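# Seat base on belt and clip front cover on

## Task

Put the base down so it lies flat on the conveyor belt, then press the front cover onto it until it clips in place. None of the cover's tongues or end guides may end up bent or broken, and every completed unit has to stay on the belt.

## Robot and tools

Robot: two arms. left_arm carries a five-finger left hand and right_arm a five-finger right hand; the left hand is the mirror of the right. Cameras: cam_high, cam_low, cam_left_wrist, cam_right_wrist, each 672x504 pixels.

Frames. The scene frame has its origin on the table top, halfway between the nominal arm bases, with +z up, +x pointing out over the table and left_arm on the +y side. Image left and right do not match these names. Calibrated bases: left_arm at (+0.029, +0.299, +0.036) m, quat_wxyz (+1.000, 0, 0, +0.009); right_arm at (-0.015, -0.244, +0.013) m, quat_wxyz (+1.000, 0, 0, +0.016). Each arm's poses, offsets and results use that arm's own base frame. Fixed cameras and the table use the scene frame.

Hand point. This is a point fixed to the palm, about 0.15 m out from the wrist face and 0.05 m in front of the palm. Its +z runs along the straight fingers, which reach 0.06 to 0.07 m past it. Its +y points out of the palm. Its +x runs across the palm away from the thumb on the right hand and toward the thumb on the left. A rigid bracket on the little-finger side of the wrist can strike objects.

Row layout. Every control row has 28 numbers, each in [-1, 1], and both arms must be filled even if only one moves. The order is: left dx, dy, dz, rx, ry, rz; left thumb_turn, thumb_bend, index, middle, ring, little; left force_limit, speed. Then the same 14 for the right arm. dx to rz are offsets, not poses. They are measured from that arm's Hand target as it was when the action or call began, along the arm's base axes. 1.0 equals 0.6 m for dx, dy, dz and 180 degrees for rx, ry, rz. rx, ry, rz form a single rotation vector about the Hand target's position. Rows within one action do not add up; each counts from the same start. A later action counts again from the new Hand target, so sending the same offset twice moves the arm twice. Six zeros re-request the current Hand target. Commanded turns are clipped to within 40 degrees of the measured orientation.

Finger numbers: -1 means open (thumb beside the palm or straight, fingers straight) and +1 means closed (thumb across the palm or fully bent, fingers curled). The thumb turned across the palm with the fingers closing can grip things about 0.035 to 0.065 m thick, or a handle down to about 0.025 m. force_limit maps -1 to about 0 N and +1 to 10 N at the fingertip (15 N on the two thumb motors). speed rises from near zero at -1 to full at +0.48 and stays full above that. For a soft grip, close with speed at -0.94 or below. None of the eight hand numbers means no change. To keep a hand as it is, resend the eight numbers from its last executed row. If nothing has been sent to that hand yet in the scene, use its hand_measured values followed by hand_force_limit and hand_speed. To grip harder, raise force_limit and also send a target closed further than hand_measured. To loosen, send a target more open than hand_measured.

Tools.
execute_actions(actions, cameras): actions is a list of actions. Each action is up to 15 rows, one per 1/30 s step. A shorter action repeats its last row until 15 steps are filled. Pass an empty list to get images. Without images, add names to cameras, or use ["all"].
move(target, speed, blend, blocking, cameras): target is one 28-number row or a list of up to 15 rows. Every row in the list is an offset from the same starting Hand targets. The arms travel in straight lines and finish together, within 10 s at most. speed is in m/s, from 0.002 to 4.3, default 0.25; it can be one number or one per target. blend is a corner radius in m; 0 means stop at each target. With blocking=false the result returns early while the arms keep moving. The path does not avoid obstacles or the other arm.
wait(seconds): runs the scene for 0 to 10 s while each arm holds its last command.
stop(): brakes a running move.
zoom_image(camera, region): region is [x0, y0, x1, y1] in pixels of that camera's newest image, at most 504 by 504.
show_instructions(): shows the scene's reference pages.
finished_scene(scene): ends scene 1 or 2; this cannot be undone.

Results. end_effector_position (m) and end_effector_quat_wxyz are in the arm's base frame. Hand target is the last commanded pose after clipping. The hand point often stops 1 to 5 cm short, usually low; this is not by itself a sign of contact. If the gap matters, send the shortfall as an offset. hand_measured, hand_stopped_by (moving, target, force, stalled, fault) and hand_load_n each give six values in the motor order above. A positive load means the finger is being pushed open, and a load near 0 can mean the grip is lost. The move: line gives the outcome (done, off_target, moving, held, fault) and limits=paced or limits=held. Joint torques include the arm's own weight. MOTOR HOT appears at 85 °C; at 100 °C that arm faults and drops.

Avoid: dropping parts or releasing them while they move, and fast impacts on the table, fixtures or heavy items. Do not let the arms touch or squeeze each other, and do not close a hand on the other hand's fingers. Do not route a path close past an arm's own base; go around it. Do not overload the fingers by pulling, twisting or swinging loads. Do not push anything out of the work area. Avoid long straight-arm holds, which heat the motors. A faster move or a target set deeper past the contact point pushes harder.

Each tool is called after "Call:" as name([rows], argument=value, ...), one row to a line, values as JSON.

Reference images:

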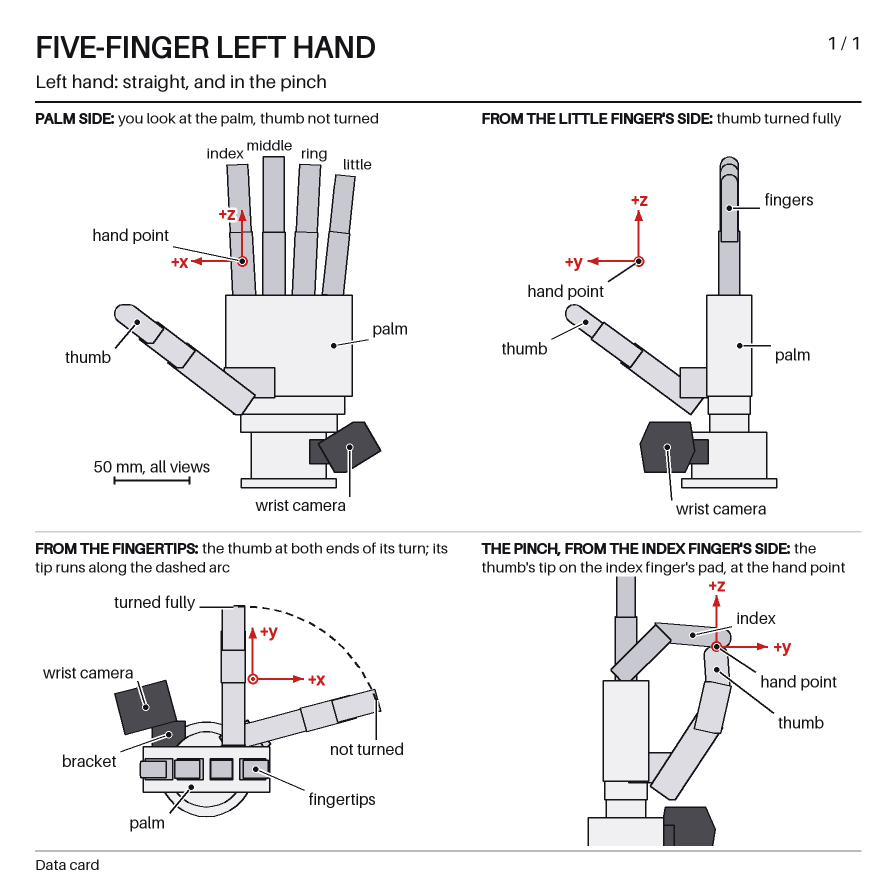

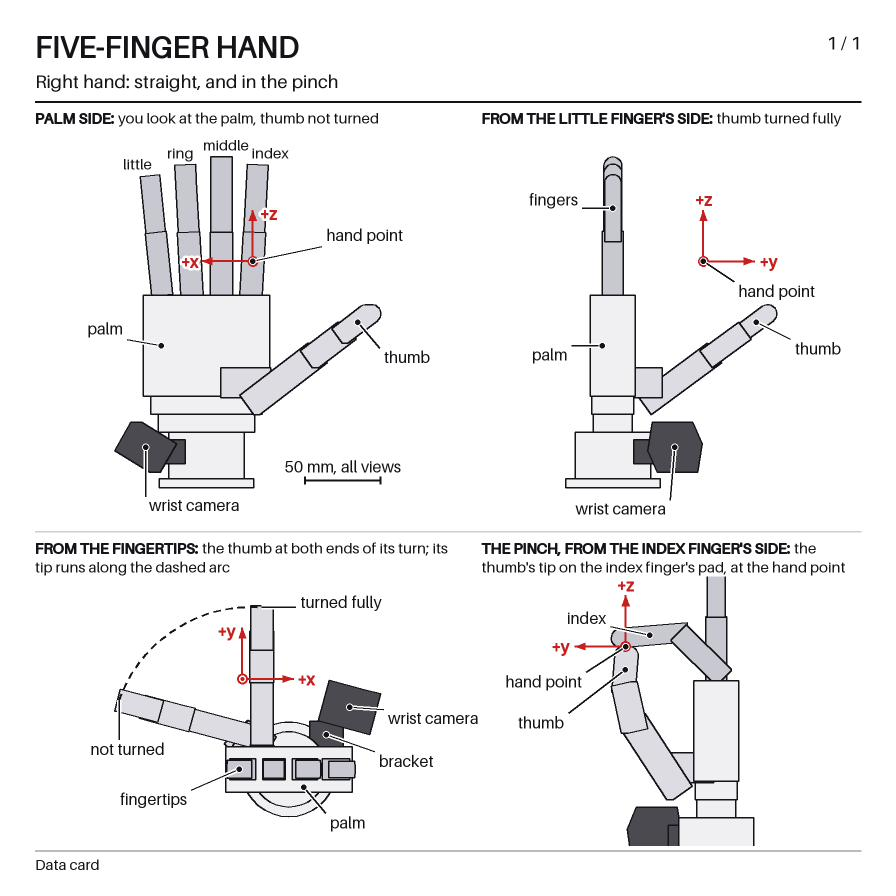

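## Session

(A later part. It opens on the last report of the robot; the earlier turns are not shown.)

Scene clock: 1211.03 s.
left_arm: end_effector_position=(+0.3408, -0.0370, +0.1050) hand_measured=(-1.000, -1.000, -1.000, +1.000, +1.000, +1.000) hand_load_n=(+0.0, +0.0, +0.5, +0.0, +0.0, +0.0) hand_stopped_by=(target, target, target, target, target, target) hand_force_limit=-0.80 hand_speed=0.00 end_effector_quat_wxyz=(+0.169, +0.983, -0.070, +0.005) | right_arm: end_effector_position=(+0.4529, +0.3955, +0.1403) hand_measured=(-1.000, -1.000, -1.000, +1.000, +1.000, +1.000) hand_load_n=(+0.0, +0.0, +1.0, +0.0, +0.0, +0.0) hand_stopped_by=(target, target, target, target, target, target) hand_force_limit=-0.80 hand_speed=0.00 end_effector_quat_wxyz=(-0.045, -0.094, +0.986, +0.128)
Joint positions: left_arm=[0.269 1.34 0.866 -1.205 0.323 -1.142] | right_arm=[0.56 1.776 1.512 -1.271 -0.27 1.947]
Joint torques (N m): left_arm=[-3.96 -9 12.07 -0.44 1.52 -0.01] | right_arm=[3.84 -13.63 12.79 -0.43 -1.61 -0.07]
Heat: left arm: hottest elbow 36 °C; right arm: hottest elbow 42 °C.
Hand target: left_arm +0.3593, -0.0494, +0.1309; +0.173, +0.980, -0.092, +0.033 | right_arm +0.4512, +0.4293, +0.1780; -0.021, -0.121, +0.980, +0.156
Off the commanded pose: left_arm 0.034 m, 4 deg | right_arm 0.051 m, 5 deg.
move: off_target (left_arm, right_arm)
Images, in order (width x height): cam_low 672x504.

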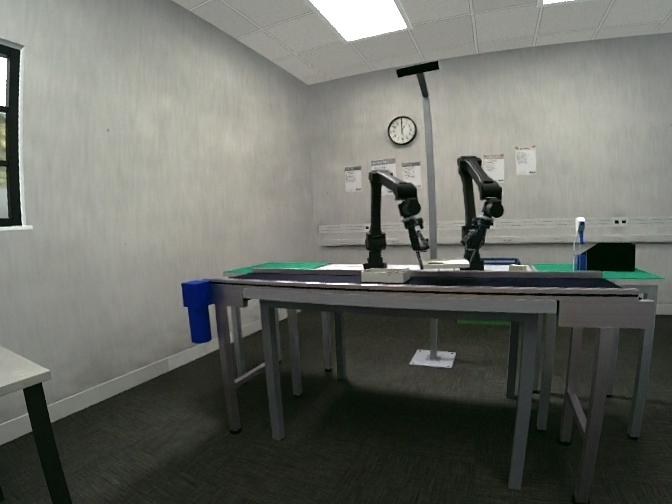

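Call:
move([
  [0.004,-0.0,0.025,0,0.0,0,-1,-1,-1,1,1,1,-0.8,0,0,0,0.022,0,0.0,0,-1,-1,-1,1,1,1,-0.8,0],
  [-0.002,-0.0,0.0,0,0.0,0,-1,-1,-1,1,1,1,-0.8,0,0,0,-0.01,0,0.0,0,-1,-1,-1,1,1,1,-0.8,0],
], speed=0.03, cameras=["cam_low","cam_high"])

Call:
zoom_image(camera="cam_low", region=[380, 230, 480, 290])

Call:
zoom_image(camera="cam_high", region=[340, 240, 480, 360])

Scene clock: 1216.03 s.
left_arm: end_effector_position=(+0.3490, -0.0346, +0.1187) hand_measured=(-1.000, -1.000, -1.000, +1.000, +1.000, +1.000) hand_load_n=(+0.0, +0.0, +0.5, +0.0, +0.0, +0.0) hand_stopped_by=(target, target, target, target, target, target) hand_force_limit=-0.80 hand_speed=0.00 end_effector_quat_wxyz=(+0.164, +0.984, -0.072, +0.015) | right_arm: end_effector_position=(+0.4566, +0.3973, +0.1541) hand_measured=(-1.000, -1.000, -1.000, +1.000, +1.000, +1.000) hand_load_n=(+0.0, +0.0, +1.0, +0.0, +0.0, +0.0) hand_stopped_by=(target, target, target, target, target, target) hand_force_limit=-0.80 hand_speed=0.00 end_effector_quat_wxyz=(-0.038, -0.094, +0.986, +0.130)
Joint positions: left_arm=[0.268 1.329 0.898 -1.224 0.321 -1.144] | right_arm=[0.56 1.769 1.537 -1.289 -0.267 1.947]
Joint torques (N m): left_arm=[-3.9 -8.41 9.36 0.13 1.62 0.02] | right_arm=[3.9 -12.86 10 0.76 -1.71 -0.07]
Heat: left arm: hottest elbow 37 °C; right arm: hottest elbow 42 °C.
Hand target: left_arm +0.3580, -0.0494, +0.1310; +0.173, +0.980, -0.092, +0.033 | right_arm +0.4512, +0.4293, +0.1721; -0.021, -0.121, +0.980, +0.156
Off the commanded pose: left_arm 0.021 m, 3 deg | right_arm 0.037 m, 5 deg.
move: off_target (left_arm, right_arm)
Images, in order (width x height): cam_high 672x504, cam_low 672x504.

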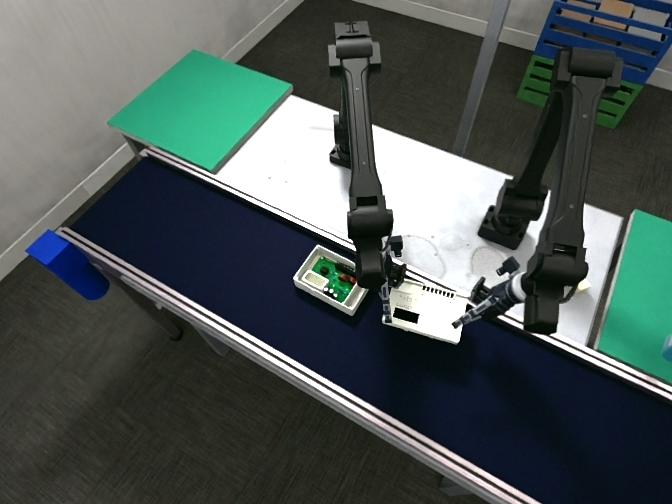

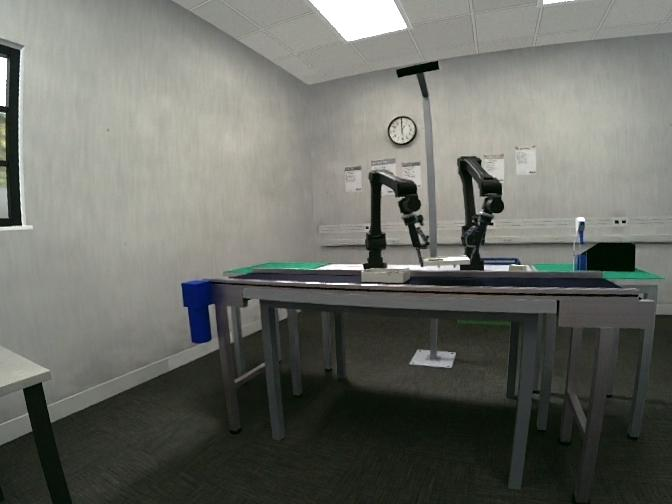

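Scaled by 5.040 from the camera's 672x504 image, which has a finer 960x720 frame.

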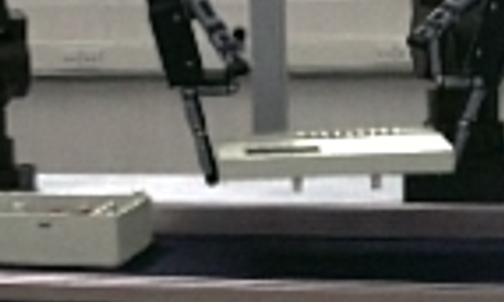

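Scaled by 3.600 from the camera's 672x504 image, which has a finer 960x720 frame.

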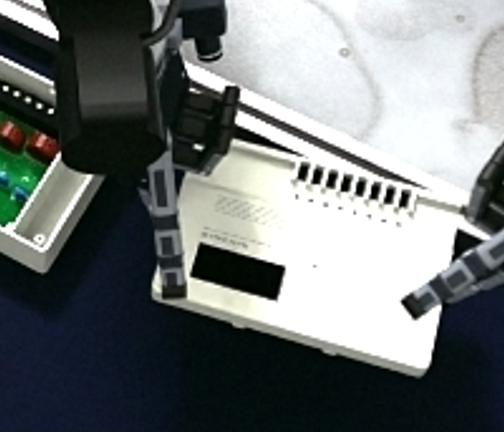

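Call:
move([
  [0.002,-0.049,0.0,0,0.0,-0.008,-1,-1,-1,1,1,1,-0.8,0,-0.004,-0.05,0,0,0.0,-0.008,-1,-1,-1,1,1,1,-0.8,0],
], speed=0.04, cameras=["cam_low","cam_high"])

Call:
zoom_image(camera="cam_low", region=[380, 230, 480, 290])

Scene clock: 1225.07 s.
left_arm: end_effector_position=(+0.3538, -0.0580, +0.1174) hand_measured=(-1.000, -1.000, -1.000, +1.000, +1.000, +1.000) hand_load_n=(+0.0, +0.0, +0.5, +0.0, +0.0, +0.5) hand_stopped_by=(target, target, target, target, target, target) hand_force_limit=-0.80 hand_speed=0.00 end_effector_quat_wxyz=(+0.160, +0.984, -0.079, +0.012) | right_arm: end_effector_position=(+0.4549, +0.3740, +0.1517) hand_measured=(-1.000, -1.000, -1.000, +1.000, +1.000, +1.000) hand_load_n=(+0.0, +0.0, +1.0, +0.0, +0.0, +0.0) hand_stopped_by=(target, target, target, target, target, target) hand_force_limit=-0.80 hand_speed=0.00 end_effector_quat_wxyz=(-0.038, -0.079, +0.988, +0.127)
Joint positions: left_arm=[0.193 1.329 0.898 -1.205 0.316 -1.207] | right_arm=[0.53 1.732 1.483 -1.278 -0.262 1.947]
Joint torques (N m): left_arm=[-4.42 -8.88 8.75 0.34 1.9 0.07] | right_arm=[3.08 -13.27 8.62 0.83 -1.98 -0.23]
Heat: left arm: hottest elbow 38 °C; right arm: hottest elbow 43 °C.
Hand target: left_arm +0.3593, -0.0787, +0.1310; +0.174, +0.979, -0.104, +0.031 | right_arm +0.4489, +0.3994, +0.1722; -0.019, -0.109, +0.981, +0.157
Off the commanded pose: left_arm 0.025 m, 4 deg | right_arm 0.033 m, 5 deg.
move: off_target (left_arm, right_arm)
Images, in order (width x height): cam_high 672x504, cam_low 672x504.

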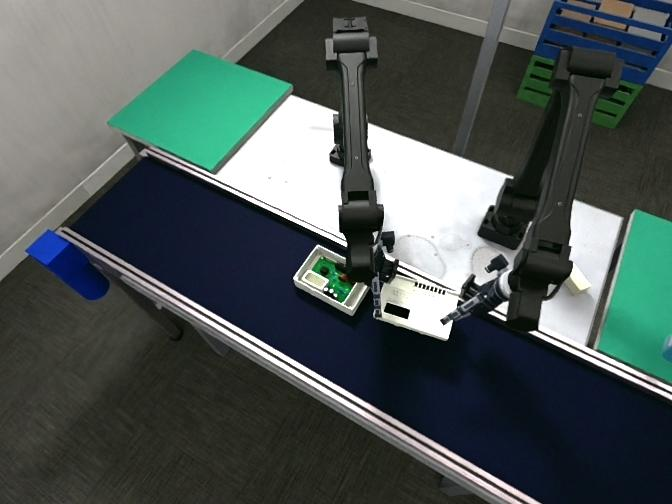

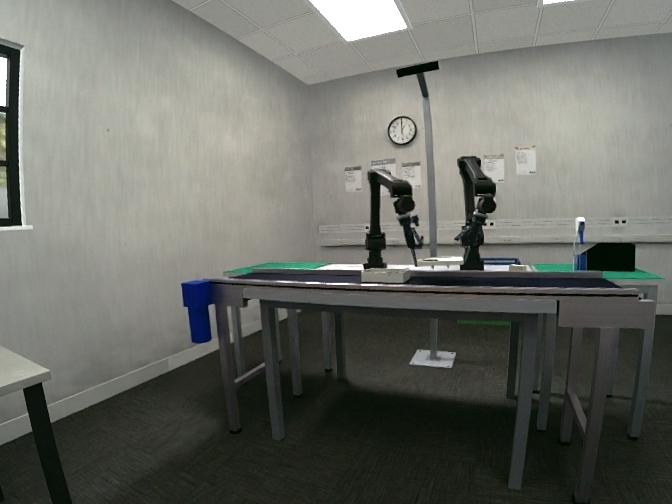

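Scaled by 5.040 from the camera's 672x504 image, which has a finer 960x720 frame.

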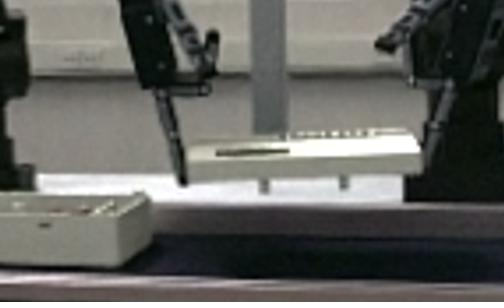

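Call:
execute_actions(actions=[], cameras=["cam_high","cam_low"])

Scene clock: 1232.67 s.
left_arm: end_effector_position=(+0.3539, -0.0580, +0.1174) hand_measured=(-1.000, -1.000, -1.000, +1.000, +1.000, +1.000) hand_load_n=(+0.0, +0.0, +0.5, +0.0, +0.0, +0.0) hand_stopped_by=(target, target, target, target, target, target) hand_force_limit=-0.80 hand_speed=0.00 end_effector_quat_wxyz=(+0.160, +0.984, -0.079, +0.012) | right_arm: end_effector_position=(+0.4549, +0.3740, +0.1517) hand_measured=(-1.000, -1.000, -1.000, +1.000, +1.000, +1.000) hand_load_n=(+0.0, +0.0, +1.0, +0.0, +0.0, +0.0) hand_stopped_by=(target, target, target, target, target, target) hand_force_limit=-0.80 hand_speed=0.00 end_effector_quat_wxyz=(-0.038, -0.079, +0.988, +0.127)
Joint positions: left_arm=[0.193 1.329 0.898 -1.205 0.316 -1.208] | right_arm=[0.53 1.732 1.483 -1.278 -0.262 1.947]
Joint velocities: within noise
Joint torques (N m): left_arm=[-4.54 -8.94 8.72 0.34 1.9 0.04] | right_arm=[3.02 -13.27 8.62 0.88 -1.97 -0.23]
Motor temperatures (°C): left_arm=[22 24 38 21 24 20] | right_arm=[24 30 42 20 23 20]
Heat: left arm: hottest elbow 38 °C; right arm: hottest elbow 42 °C.
Hand target: left_arm +0.3593, -0.0787, +0.1310; +0.174, +0.979, -0.104, +0.031 | right_arm +0.4488, +0.3993, +0.1721; -0.019, -0.109, +0.981, +0.157
Off the commanded pose: left_arm 0.025 m, 4 deg | right_arm 0.033 m, 5 deg.
Images, in order (width x height): cam_high 672x504, cam_low 672x504.

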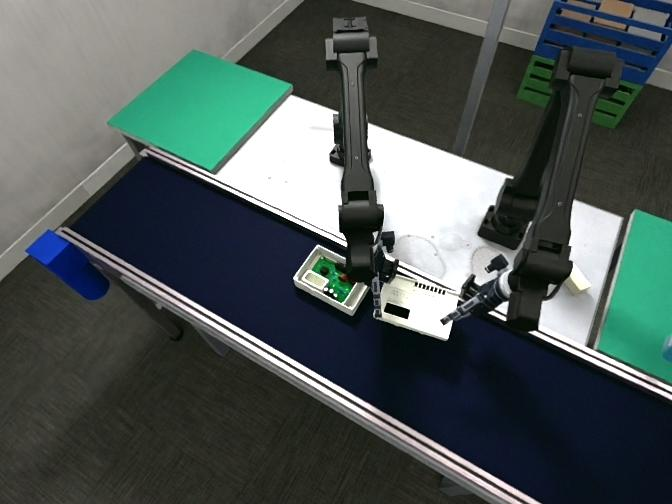

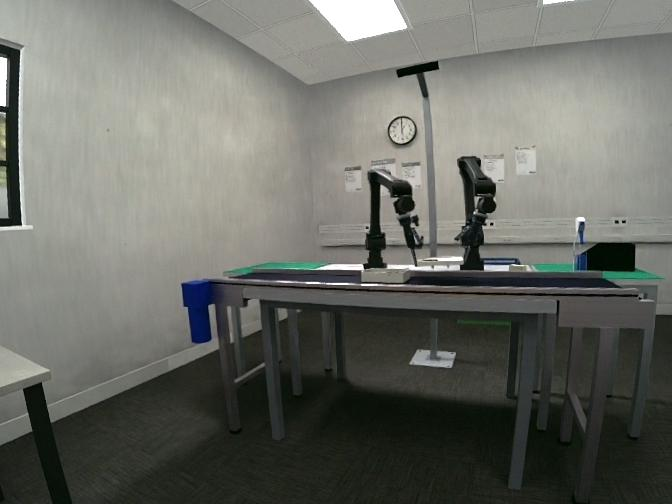

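Call:
move(target=[0.002,-0.049,0,0,0,-0.008,-1,-1,-1,1,1,1,-0.8,0,-0.004,-0.05,0,0,0,-0.008,-1,-1,-1,1,1,1,-0.8,0], speed=0.04, cameras=["cam_high","cam_low"])

Call:
zoom_image(camera="cam_low", region=[350, 240, 550, 290])

Scene clock: 1235.70 s.
left_arm: end_effector_position=(+0.3562, -0.0864, +0.1169) hand_measured=(-1.000, -1.000, -1.000, +1.000, +1.000, +1.000) hand_load_n=(+0.0, -0.5, +0.5, +0.0, +0.0, +0.0) hand_stopped_by=(target, target, target, target, target, target) hand_force_limit=-0.80 hand_speed=0.00 end_effector_quat_wxyz=(+0.159, +0.983, -0.091, +0.009) | right_arm: end_effector_position=(+0.4512, +0.3448, +0.1520) hand_measured=(-1.000, -1.000, -1.000, +1.000, +1.000, +1.000) hand_load_n=(+0.0, +0.0, +1.0, +0.0, +0.5, +0.0) hand_stopped_by=(target, target, target, target, target, target) hand_force_limit=-0.80 hand_speed=0.00 end_effector_quat_wxyz=(-0.036, -0.064, +0.989, +0.127)
Joint positions: left_arm=[0.108 1.329 0.898 -1.187 0.316 -1.272] | right_arm=[0.487 1.683 1.419 -1.269 -0.262 1.934]
Joint torques (N m): left_arm=[-4.48 -9 8.75 0.53 1.95 0.02] | right_arm=[2.84 -12.69 8.53 0.85 -2.04 -0.29]
Heat: left arm: hottest elbow 38 °C; right arm: hottest elbow 42 °C.
Hand target: left_arm +0.3604, -0.1081, +0.1309; +0.174, +0.977, -0.117, +0.029 | right_arm +0.4463, +0.3694, +0.1722; -0.017, -0.096, +0.983, +0.157
Off the commanded pose: left_arm 0.026 m, 4 deg | right_arm 0.032 m, 6 deg.
move: off_target (left_arm, right_arm)
Images, in order (width x height): cam_high 672x504, cam_low 672x504.

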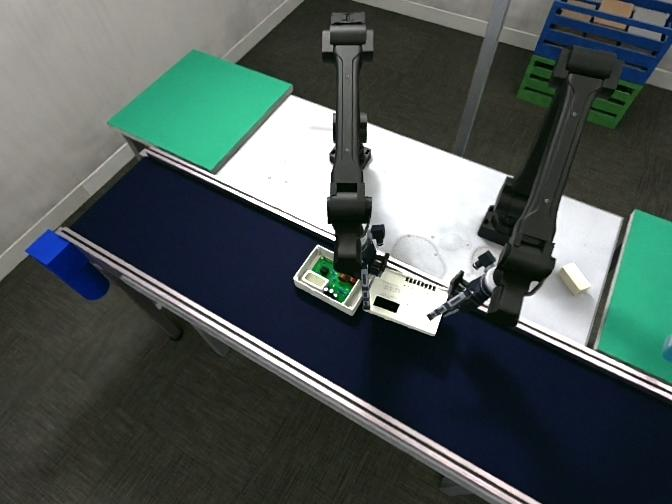

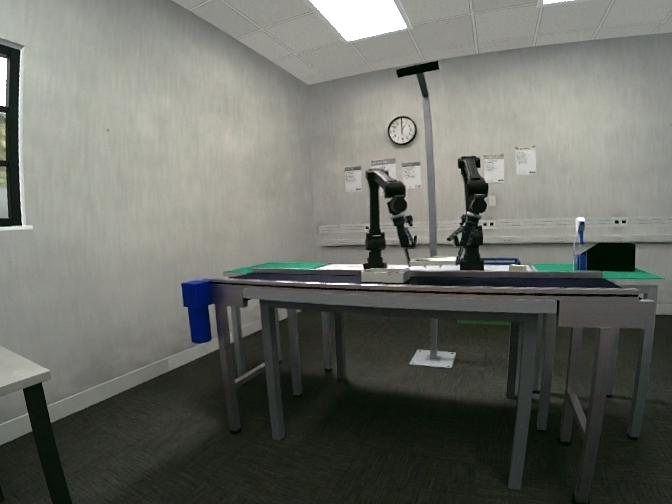

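Scaled by 2.520 from the camera's 672x504 image, which has a finer 960x720 frame.

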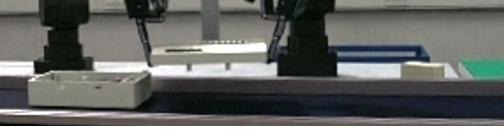

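Call:
zoom_image(camera="cam_low", region=[355, 240, 475, 290])

Call:
zoom_image(camera="cam_high", region=[280, 220, 480, 370])

Scaled by 4.200 from the camera's 672x504 image, which has a finer 960x720 frame.

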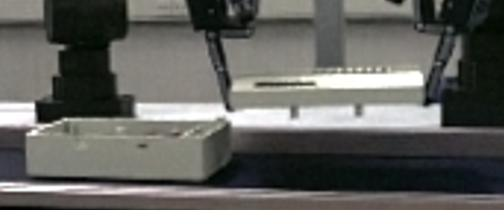

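Scaled by 2.520 from the camera's 672x504 image, which has a finer 960x720 frame.

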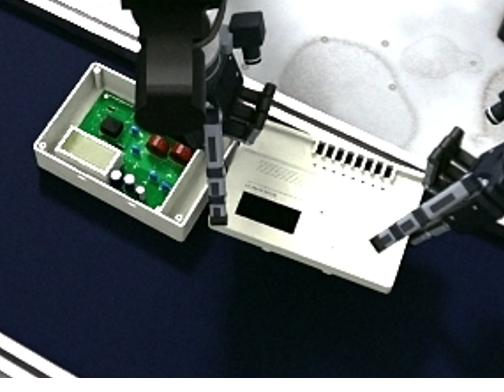

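Call:
move(target=[0.002,-0.049,0.002,0,0,-0.008,-1,-1,-1,1,1,1,-0.8,0,-0.004,-0.05,0.002,0,0,-0.008,-1,-1,-1,1,1,1,-0.8,0], speed=0.04, cameras=["cam_high","cam_low"])

Call:
zoom_image(camera="cam_low", region=[355, 240, 475, 290])

Call:
zoom_image(camera="cam_high", region=[280, 220, 480, 370])

Scene clock: 1243.33 s.
left_arm: end_effector_position=(+0.3553, -0.1152, +0.1166) hand_measured=(-1.000, -1.000, -1.000, +1.000, +1.000, +1.000) hand_load_n=(-0.5, +0.0, +1.0, +0.0, +0.0, +0.0) hand_stopped_by=(target, target, target, target, target, target) hand_force_limit=-0.80 hand_speed=0.00 end_effector_quat_wxyz=(+0.158, +0.982, -0.102, +0.005) | right_arm: end_effector_position=(+0.4478, +0.3154, +0.1547) hand_measured=(-1.000, -1.000, -1.000, +1.000, +1.000, +1.000) hand_load_n=(+0.5, +0.0, +1.0, +0.0, +0.0, +0.0) hand_stopped_by=(target, target, target, target, target, target) hand_force_limit=-0.80 hand_speed=0.00 end_effector_quat_wxyz=(-0.034, -0.052, +0.990, +0.127)
Joint positions: left_arm=[0.023 1.329 0.898 -1.172 0.316 -1.336] | right_arm=[0.44 1.634 1.365 -1.267 -0.262 1.911]
Joint torques (N m): left_arm=[-4.48 -8.7 9.43 0.76 1.95 0.05] | right_arm=[2.78 -11.99 8.47 0.75 -2.14 -0.31]
Heat: left arm: hottest elbow 38 °C; right arm: hottest elbow 42 °C.
Hand target: left_arm +0.3616, -0.1376, +0.1321; +0.175, +0.976, -0.129, +0.027 | right_arm +0.4440, +0.3393, +0.1734; -0.015, -0.084, +0.984, +0.157
Off the commanded pose: left_arm 0.028 m, 4 deg | right_arm 0.031 m, 6 deg.
move: off_target (left_arm, right_arm)
Images, in order (width x height): cam_high 672x504, cam_low 672x504.

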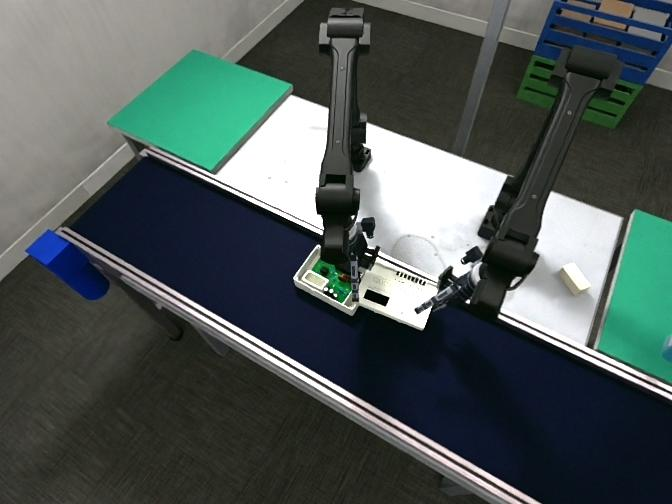

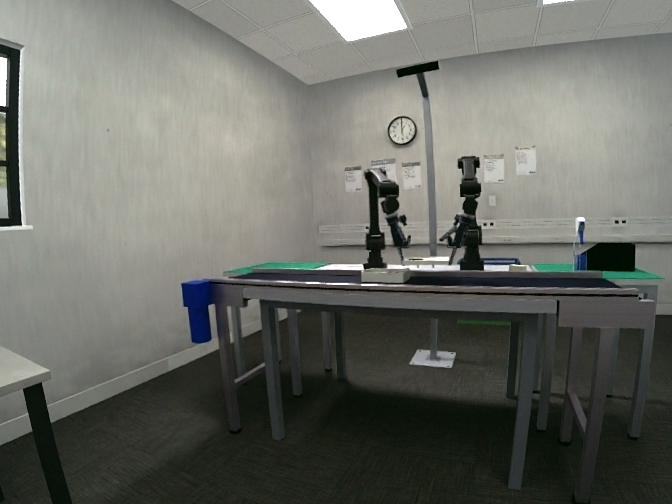

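Scaled by 4.200 from the camera's 672x504 image, which has a finer 960x720 frame.

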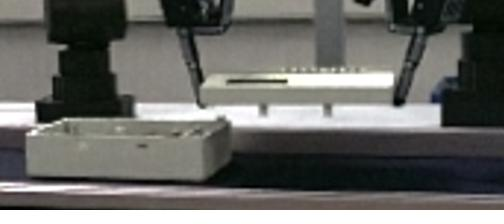

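Scaled by 2.520 from the camera's 672x504 image, which has a finer 960x720 frame.

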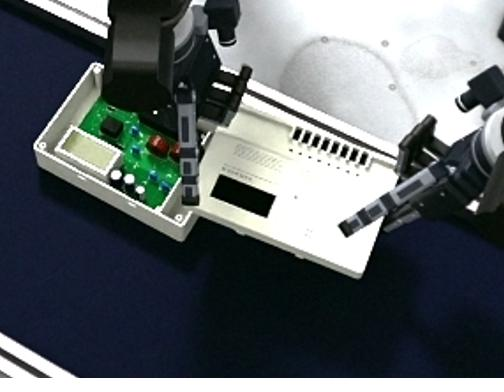

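Call:
move(target=[0.002,-0.049,0.0,0,0,-0.008,-1,-1,-1,1,1,1,-0.8,0,-0.004,-0.05,0.0,0,0,-0.008,-1,-1,-1,1,1,1,-0.8,0], speed=0.04, cameras=["cam_high","cam_low"])

Call:
zoom_image(camera="cam_low", region=[355, 240, 475, 290])

Call:
zoom_image(camera="cam_high", region=[280, 220, 480, 370])

Scene clock: 1247.00 s.
left_arm: end_effector_position=(+0.3529, -0.1434, +0.1163) hand_measured=(-1.000, -1.000, -1.000, +1.000, +1.000, +1.000) hand_load_n=(+0.0, +0.0, +0.5, +0.0, +0.0, +0.0) hand_stopped_by=(target, target, target, target, target, target) hand_force_limit=-0.80 hand_speed=0.00 end_effector_quat_wxyz=(+0.157, +0.981, -0.114, +0.002) | right_arm: end_effector_position=(+0.4444, +0.2866, +0.1560) hand_measured=(-1.000, -1.000, -1.000, +1.000, +1.000, +1.000) hand_load_n=(+0.0, +0.0, +1.0, +0.0, +0.0, +0.0) hand_stopped_by=(target, target, target, target, target, target) hand_force_limit=-0.80 hand_speed=0.00 end_effector_quat_wxyz=(-0.031, -0.040, +0.990, +0.128)
Joint positions: left_arm=[-0.06 1.329 0.898 -1.154 0.316 -1.397] | right_arm=[0.39 1.591 1.314 -1.264 -0.263 1.883]
Joint torques (N m): left_arm=[-4.54 -7.94 10.47 0.9 1.9 0.06] | right_arm=[2.78 -11.34 8.36 0.7 -2.17 -0.29]
Heat: left arm: hottest elbow 38 °C; right arm: hottest elbow 42 °C.
Hand target: left_arm +0.3629, -0.1669, +0.1321; +0.175, +0.974, -0.141, +0.024 | right_arm +0.4416, +0.3093, +0.1735; -0.013, -0.072, +0.985, +0.157
Off the commanded pose: left_arm 0.030 m, 5 deg | right_arm 0.029 m, 5 deg.
move: off_target (left_arm, right_arm)
Images, in order (width x height): cam_high 672x504, cam_low 672x504.

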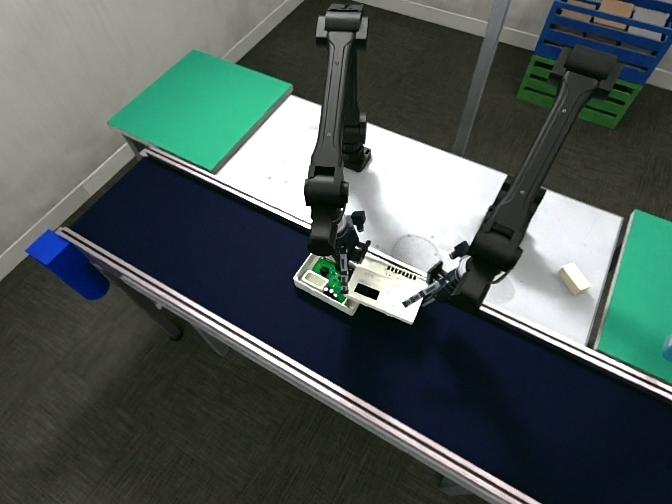

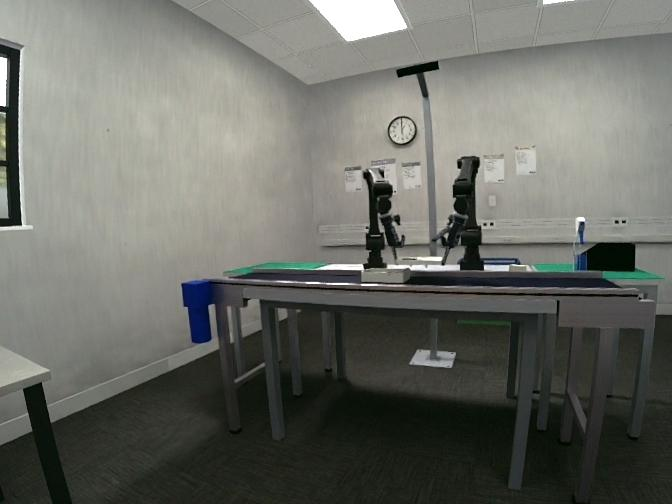

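Scaled by 4.200 from the camera's 672x504 image, which has a finer 960x720 frame.

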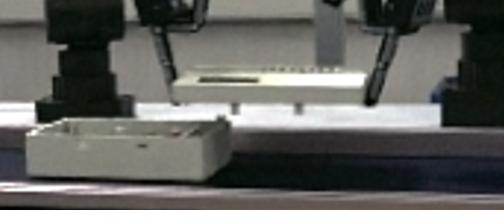

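Scaled by 2.520 from the camera's 672x504 image, which has a finer 960x720 frame.

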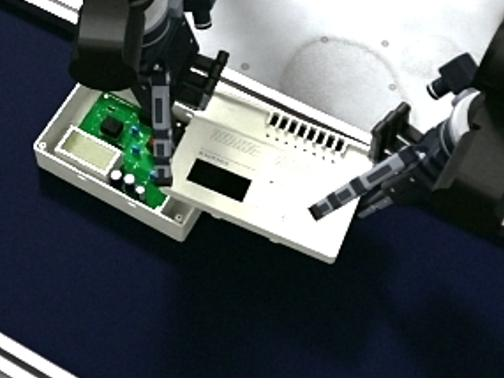

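Call:
move(target=[0.003,-0.049,0.0,0,0,-0.008,-1,-1,-1,1,1,1,-0.8,0,-0.004,-0.05,0.0,0,0,-0.008,-1,-1,-1,1,1,1,-0.8,0], speed=0.04, cameras=["cam_high","cam_low"])

Call:
zoom_image(camera="cam_low", region=[355, 240, 475, 290])

Call:
zoom_image(camera="cam_high", region=[280, 220, 480, 370])

Scene clock: 1250.30 s.
left_arm: end_effector_position=(+0.3474, -0.1710, +0.1111) hand_measured=(-1.000, -1.000, -1.000, +1.000, +1.000, +1.000) hand_load_n=(+0.0, +0.0, +1.0, +0.0, +0.0, +0.0) hand_stopped_by=(target, target, target, target, target, target) hand_force_limit=-0.80 hand_speed=0.00 end_effector_quat_wxyz=(+0.157, +0.980, -0.126, -0.008) | right_arm: end_effector_position=(+0.4416, +0.2587, +0.1590) hand_measured=(-1.000, -1.000, -1.000, +1.000, +1.000, +1.000) hand_load_n=(+0.0, -0.5, +1.0, +0.0, +0.0, +0.0) hand_stopped_by=(target, target, target, target, target, target) hand_force_limit=-0.80 hand_speed=0.00 end_effector_quat_wxyz=(-0.027, -0.031, +0.991, +0.131)
Joint positions: left_arm=[-0.14 1.343 0.898 -1.139 0.315 -1.453] | right_arm=[0.336 1.549 1.272 -1.264 -0.267 1.849]
Joint torques (N m): left_arm=[-4.31 -7.82 12.03 1.21 1.84 -0.02] | right_arm=[2.55 -10.46 8.13 0.62 -2.09 -0.27]
Heat: left arm: hottest elbow 38 °C; right arm: hottest elbow 42 °C.
Hand target: left_arm +0.3646, -0.1963, +0.1321; +0.175, +0.972, -0.153, +0.022 | right_arm +0.4392, +0.2793, +0.1733; -0.011, -0.059, +0.986, +0.157
Off the commanded pose: left_arm 0.037 m, 5 deg | right_arm 0.025 m, 5 deg.
move: off_target (left_arm, right_arm)
Images, in order (width x height): cam_high 672x504, cam_low 672x504.

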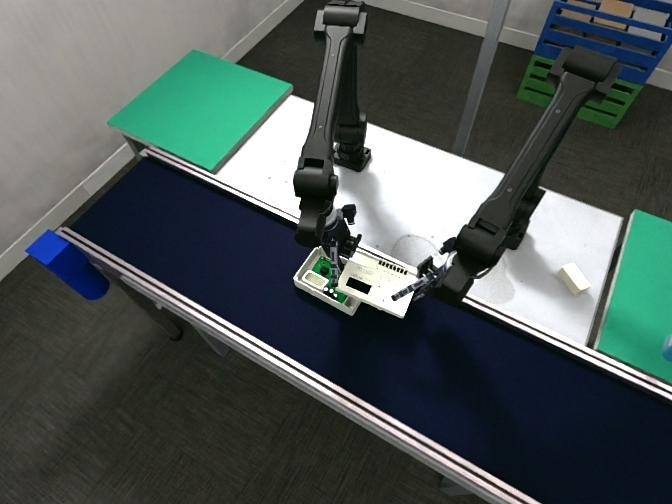

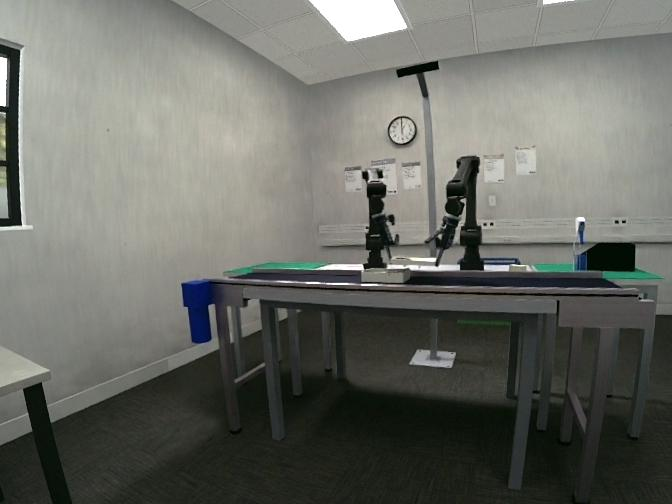

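Scaled by 4.200 from the camera's 672x504 image, which has a finer 960x720 frame.

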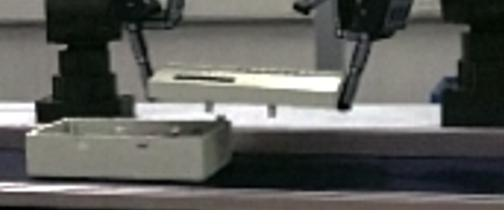

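Scaled by 2.520 from the camera's 672x504 image, which has a finer 960x720 frame.

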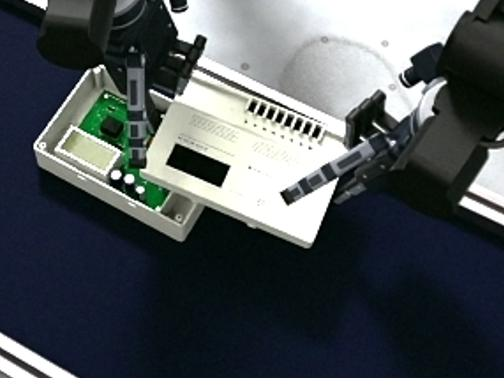

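Call:
move(target=[0.009,-0.025,0.012,0,0,-0.004,-1,-1,-1,1,1,1,-0.8,0,-0.002,-0.025,-0.004,0,0,-0.004,-1,-1,-1,1,1,1,-0.8,0], speed=0.04, cameras=["cam_high","cam_low"])

Call:
zoom_image(camera="cam_low", region=[355, 240, 475, 290])

Call:
zoom_image(camera="cam_high", region=[280, 220, 480, 370])

Scene clock: 1254.70 s.
left_arm: end_effector_position=(+0.3472, -0.1841, +0.1105) hand_measured=(-1.000, -1.000, -1.000, +1.000, +1.000, +1.000) hand_load_n=(+0.0, +0.0, +0.5, +0.0, +0.0, +0.0) hand_stopped_by=(target, target, target, target, target, target) hand_force_limit=-0.80 hand_speed=0.00 end_effector_quat_wxyz=(+0.156, +0.979, -0.132, -0.013) | right_arm: end_effector_position=(+0.4399, +0.2451, +0.1569) hand_measured=(-1.000, -1.000, -1.000, +1.000, +1.000, +1.000) hand_load_n=(+0.0, +0.0, +1.0, +0.0, +0.0, +0.0) hand_stopped_by=(target, target, target, target, target, target) hand_force_limit=-0.80 hand_speed=0.00 end_effector_quat_wxyz=(-0.025, -0.026, +0.991, +0.132)
Joint positions: left_arm=[-0.177 1.357 0.911 -1.138 0.314 -1.477] | right_arm=[0.309 1.533 1.247 -1.258 -0.269 1.831]
Joint torques (N m): left_arm=[-4.37 -8 13.97 0.65 1.8 0.02] | right_arm=[2.49 -10.29 8.06 0.5 -2.06 -0.27]
Heat: left arm: hottest elbow 39 °C; right arm: hottest elbow 41 °C.
Hand target: left_arm +0.3701, -0.2113, +0.1393; +0.175, +0.971, -0.159, +0.021 | right_arm +0.4380, +0.2643, +0.1708; -0.010, -0.053, +0.986, +0.157
Off the commanded pose: left_arm 0.046 m, 6 deg | right_arm 0.024 m, 5 deg.
move: off_target (left_arm, right_arm)
Images, in order (width x height): cam_high 672x504, cam_low 672x504.

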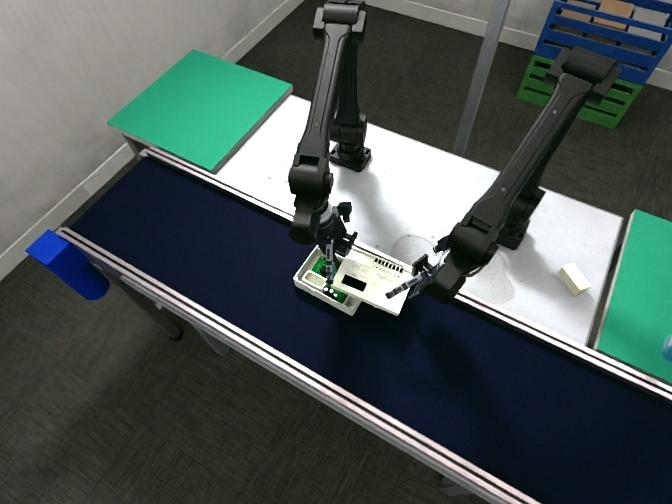

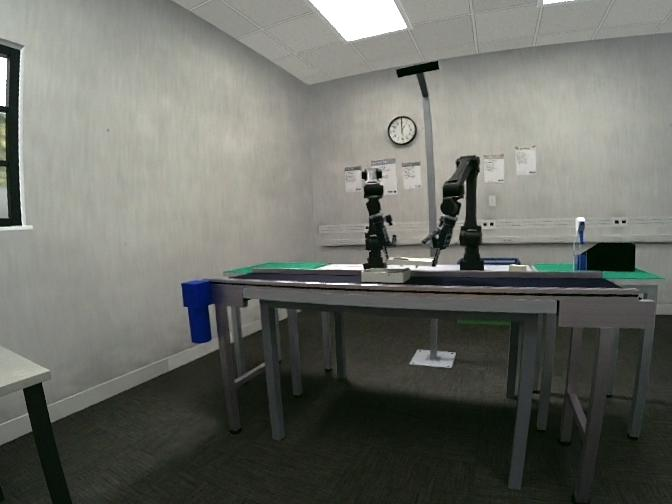

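Scaled by 4.200 from the camera's 672x504 image, which has a finer 960x720 frame.

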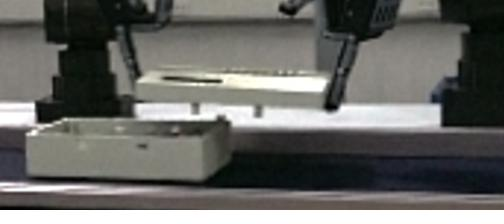

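Scaled by 2.520 from the camera's 672x504 image, which has a finer 960x720 frame.

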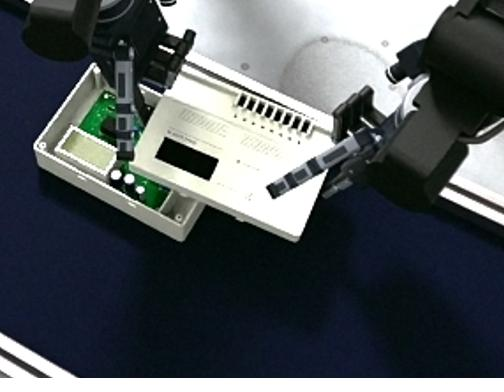

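Call:
zoom_image(camera="cam_high", region=[285, 235, 415, 325])

Scaled by 3.877 from the camera's 672x504 image, which has a finer 960x720 frame.

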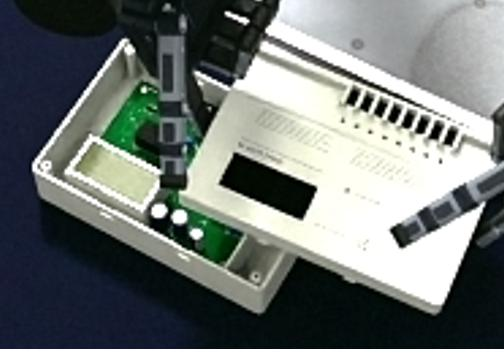

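Call:
move(target=[0.008,-0.025,0.0,0,0,-0.004,-1,-1,-1,1,1,1,-0.8,0,-0.002,-0.025,-0.002,0,0,-0.004,-1,-1,-1,1,1,1,-0.8,0], speed=0.04, cameras=["cam_high","cam_low"])

Call:
zoom_image(camera="cam_low", region=[355, 240, 475, 290])

Call:
zoom_image(camera="cam_high", region=[285, 235, 415, 325])

Scene clock: 1263.63 s.
left_arm: end_effector_position=(+0.3507, -0.1975, +0.1104) hand_measured=(-1.000, -1.000, -1.000, +1.000, +1.000, +1.000) hand_load_n=(+0.0, +0.0, +0.5, +0.0, +0.0, +0.0) hand_stopped_by=(target, target, target, target, target, target) hand_force_limit=-0.80 hand_speed=0.00 end_effector_quat_wxyz=(+0.156, +0.978, -0.138, -0.018) | right_arm: end_effector_position=(+0.4380, +0.2310, +0.1558) hand_measured=(-1.000, -1.000, -1.000, +1.000, +1.000, +1.000) hand_load_n=(-0.5, +0.0, +1.0, +0.0, +0.5, +0.5) hand_stopped_by=(target, target, target, target, target, target) hand_force_limit=-0.80 hand_speed=0.00 end_effector_quat_wxyz=(-0.025, -0.020, +0.991, +0.133)
Joint positions: left_arm=[-0.211 1.38 0.934 -1.138 0.314 -1.5] | right_arm=[0.281 1.518 1.226 -1.258 -0.271 1.814]
Joint torques (N m): left_arm=[-4.25 -8.18 14.02 0.94 1.76 0.01] | right_arm=[2.32 -10.23 8.02 0.51 -2.03 -0.27]
Heat: left arm: hottest elbow 41 °C; right arm: hottest elbow 41 °C.
Hand target: left_arm +0.3749, -0.2263, +0.1394; +0.175, +0.970, -0.166, +0.020 | right_arm +0.4368, +0.2494, +0.1697; -0.009, -0.047, +0.986, +0.158
Off the commanded pose: left_arm 0.047 m, 6 deg | right_arm 0.023 m, 5 deg.
move: off_target (left_arm, right_arm)
Images, in order (width x height): cam_high 672x504, cam_low 672x504.

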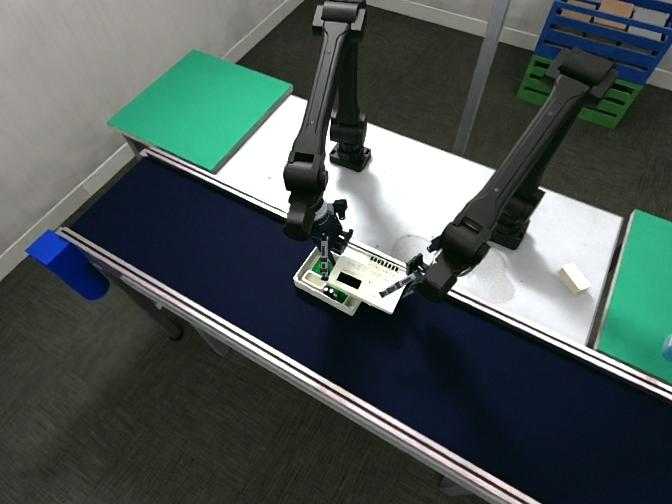

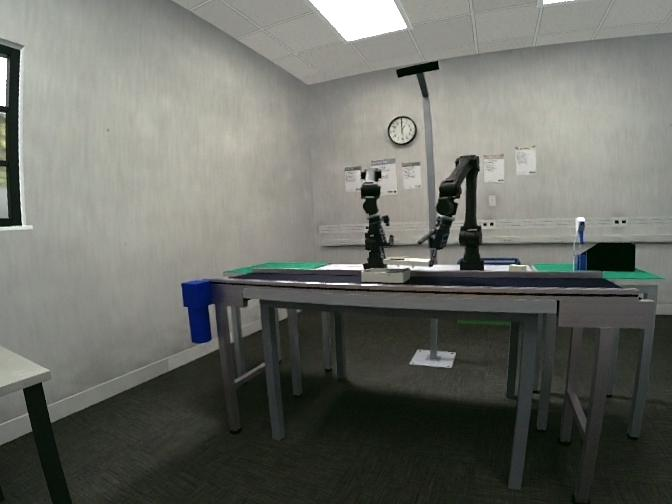

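Scaled by 4.200 from the camera's 672x504 image, which has a finer 960x720 frame.

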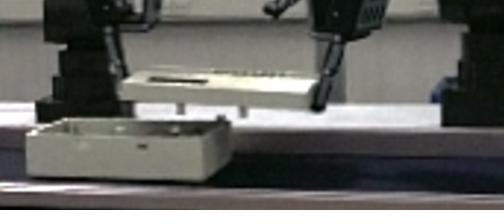

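Scaled by 3.877 from the camera's 672x504 image, which has a finer 960x720 frame.

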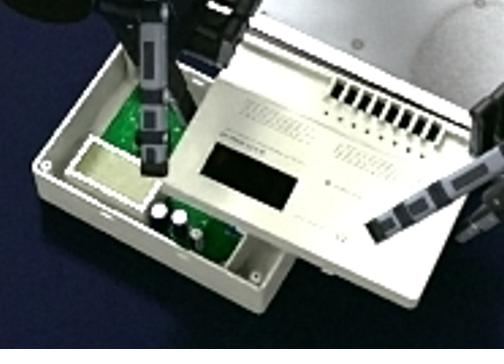

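Call:
zoom_image(camera="cam_low", region=[360, 250, 440, 290])

Scaled by 6.300 from the camera's 672x504 image, which has a finer 960x720 frame.

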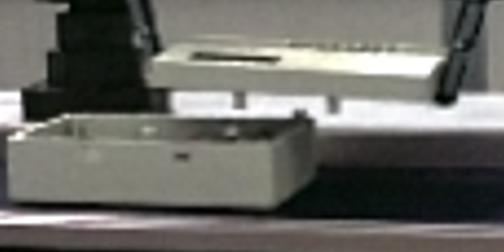

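Call:
move(target=[0.006,-0.045,0.0,0,0,-0.006,-1,-1,-1,1,1,1,-0.8,0,-0.004,-0.045,-0.002,0,0,-0.006,-1,-1,-1,1,1,1,-0.8,0], speed=0.04, cameras=["cam_high","cam_low"])

Call:
zoom_image(camera="cam_low", region=[355, 250, 435, 290])

Call:
zoom_image(camera="cam_high", region=[285, 235, 415, 325])

Scene clock: 1269.17 s.
left_arm: end_effector_position=(+0.3535, -0.2222, +0.1094) hand_measured=(-1.000, -1.000, -1.000, +1.000, +1.000, +1.000) hand_load_n=(+0.0, +0.0, +0.5, +0.0, +0.0, +0.0) hand_stopped_by=(target, target, target, target, target, target) hand_force_limit=-0.80 hand_speed=0.00 end_effector_quat_wxyz=(+0.154, +0.977, -0.147, -0.023) | right_arm: end_effector_position=(+0.4362, +0.2055, +0.1562) hand_measured=(-1.000, -1.000, -1.000, +1.000, +1.000, +1.000) hand_load_n=(+0.0, -0.5, +1.0, +0.0, +0.0, +0.0) hand_stopped_by=(target, target, target, target, target, target) hand_force_limit=-0.80 hand_speed=0.00 end_effector_quat_wxyz=(-0.021, -0.012, +0.990, +0.135)
Joint positions: left_arm=[-0.274 1.412 0.963 -1.13 0.313 -1.545] | right_arm=[0.225 1.491 1.195 -1.258 -0.275 1.775]
Joint torques (N m): left_arm=[-4.25 -8.7 14.16 1.21 1.68 0.02] | right_arm=[2.26 -9.82 7.86 0.24 -2 -0.26]
Heat: left arm: hottest elbow 42 °C; right arm: hottest elbow 40 °C.
Hand target: left_arm +0.3784, -0.2533, +0.1392; +0.175, +0.969, -0.175, +0.018 | right_arm +0.4344, +0.2224, +0.1687; -0.007, -0.038, +0.987, +0.158
Off the commanded pose: left_arm 0.050 m, 6 deg | right_arm 0.021 m, 4 deg.
move: off_target (left_arm, right_arm)
Images, in order (width x height): cam_high 672x504, cam_low 672x504.

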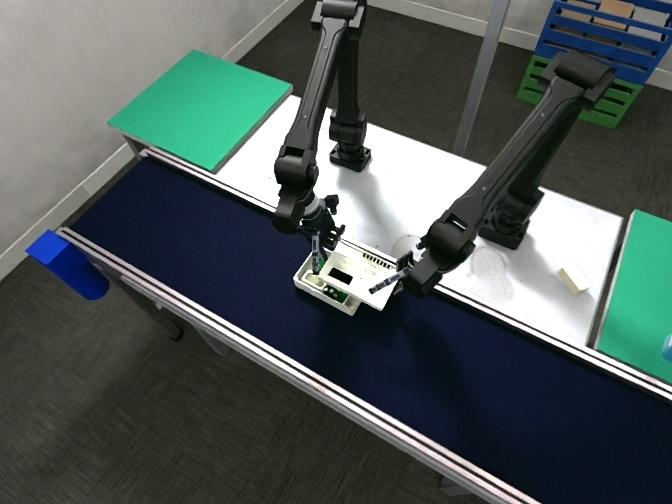

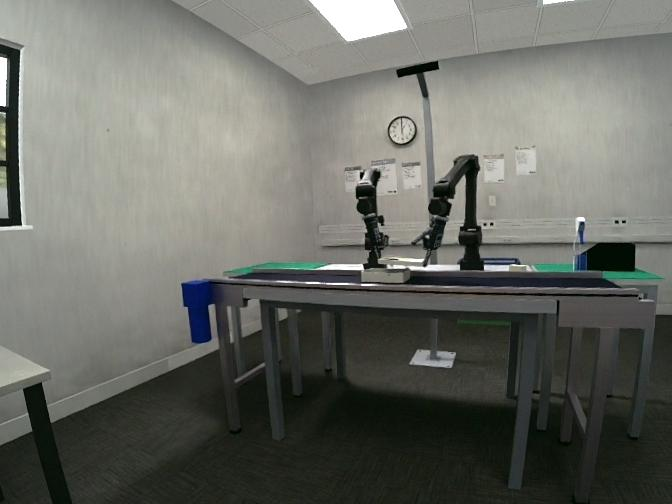

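Scaled by 6.300 from the camera's 672x504 image, which has a finer 960x720 frame.

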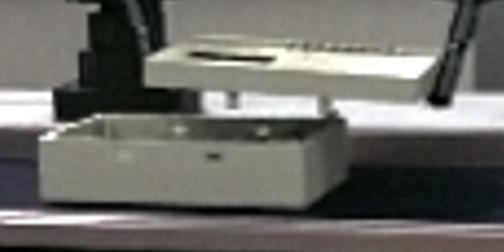

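Scaled by 3.877 from the camera's 672x504 image, which has a finer 960x720 frame.

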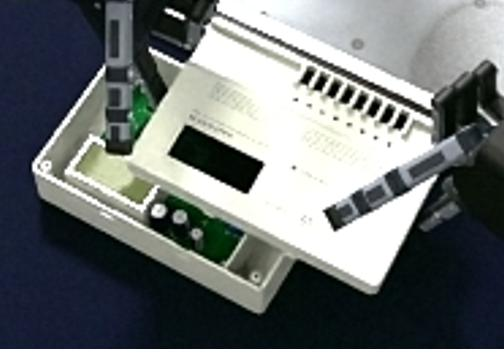

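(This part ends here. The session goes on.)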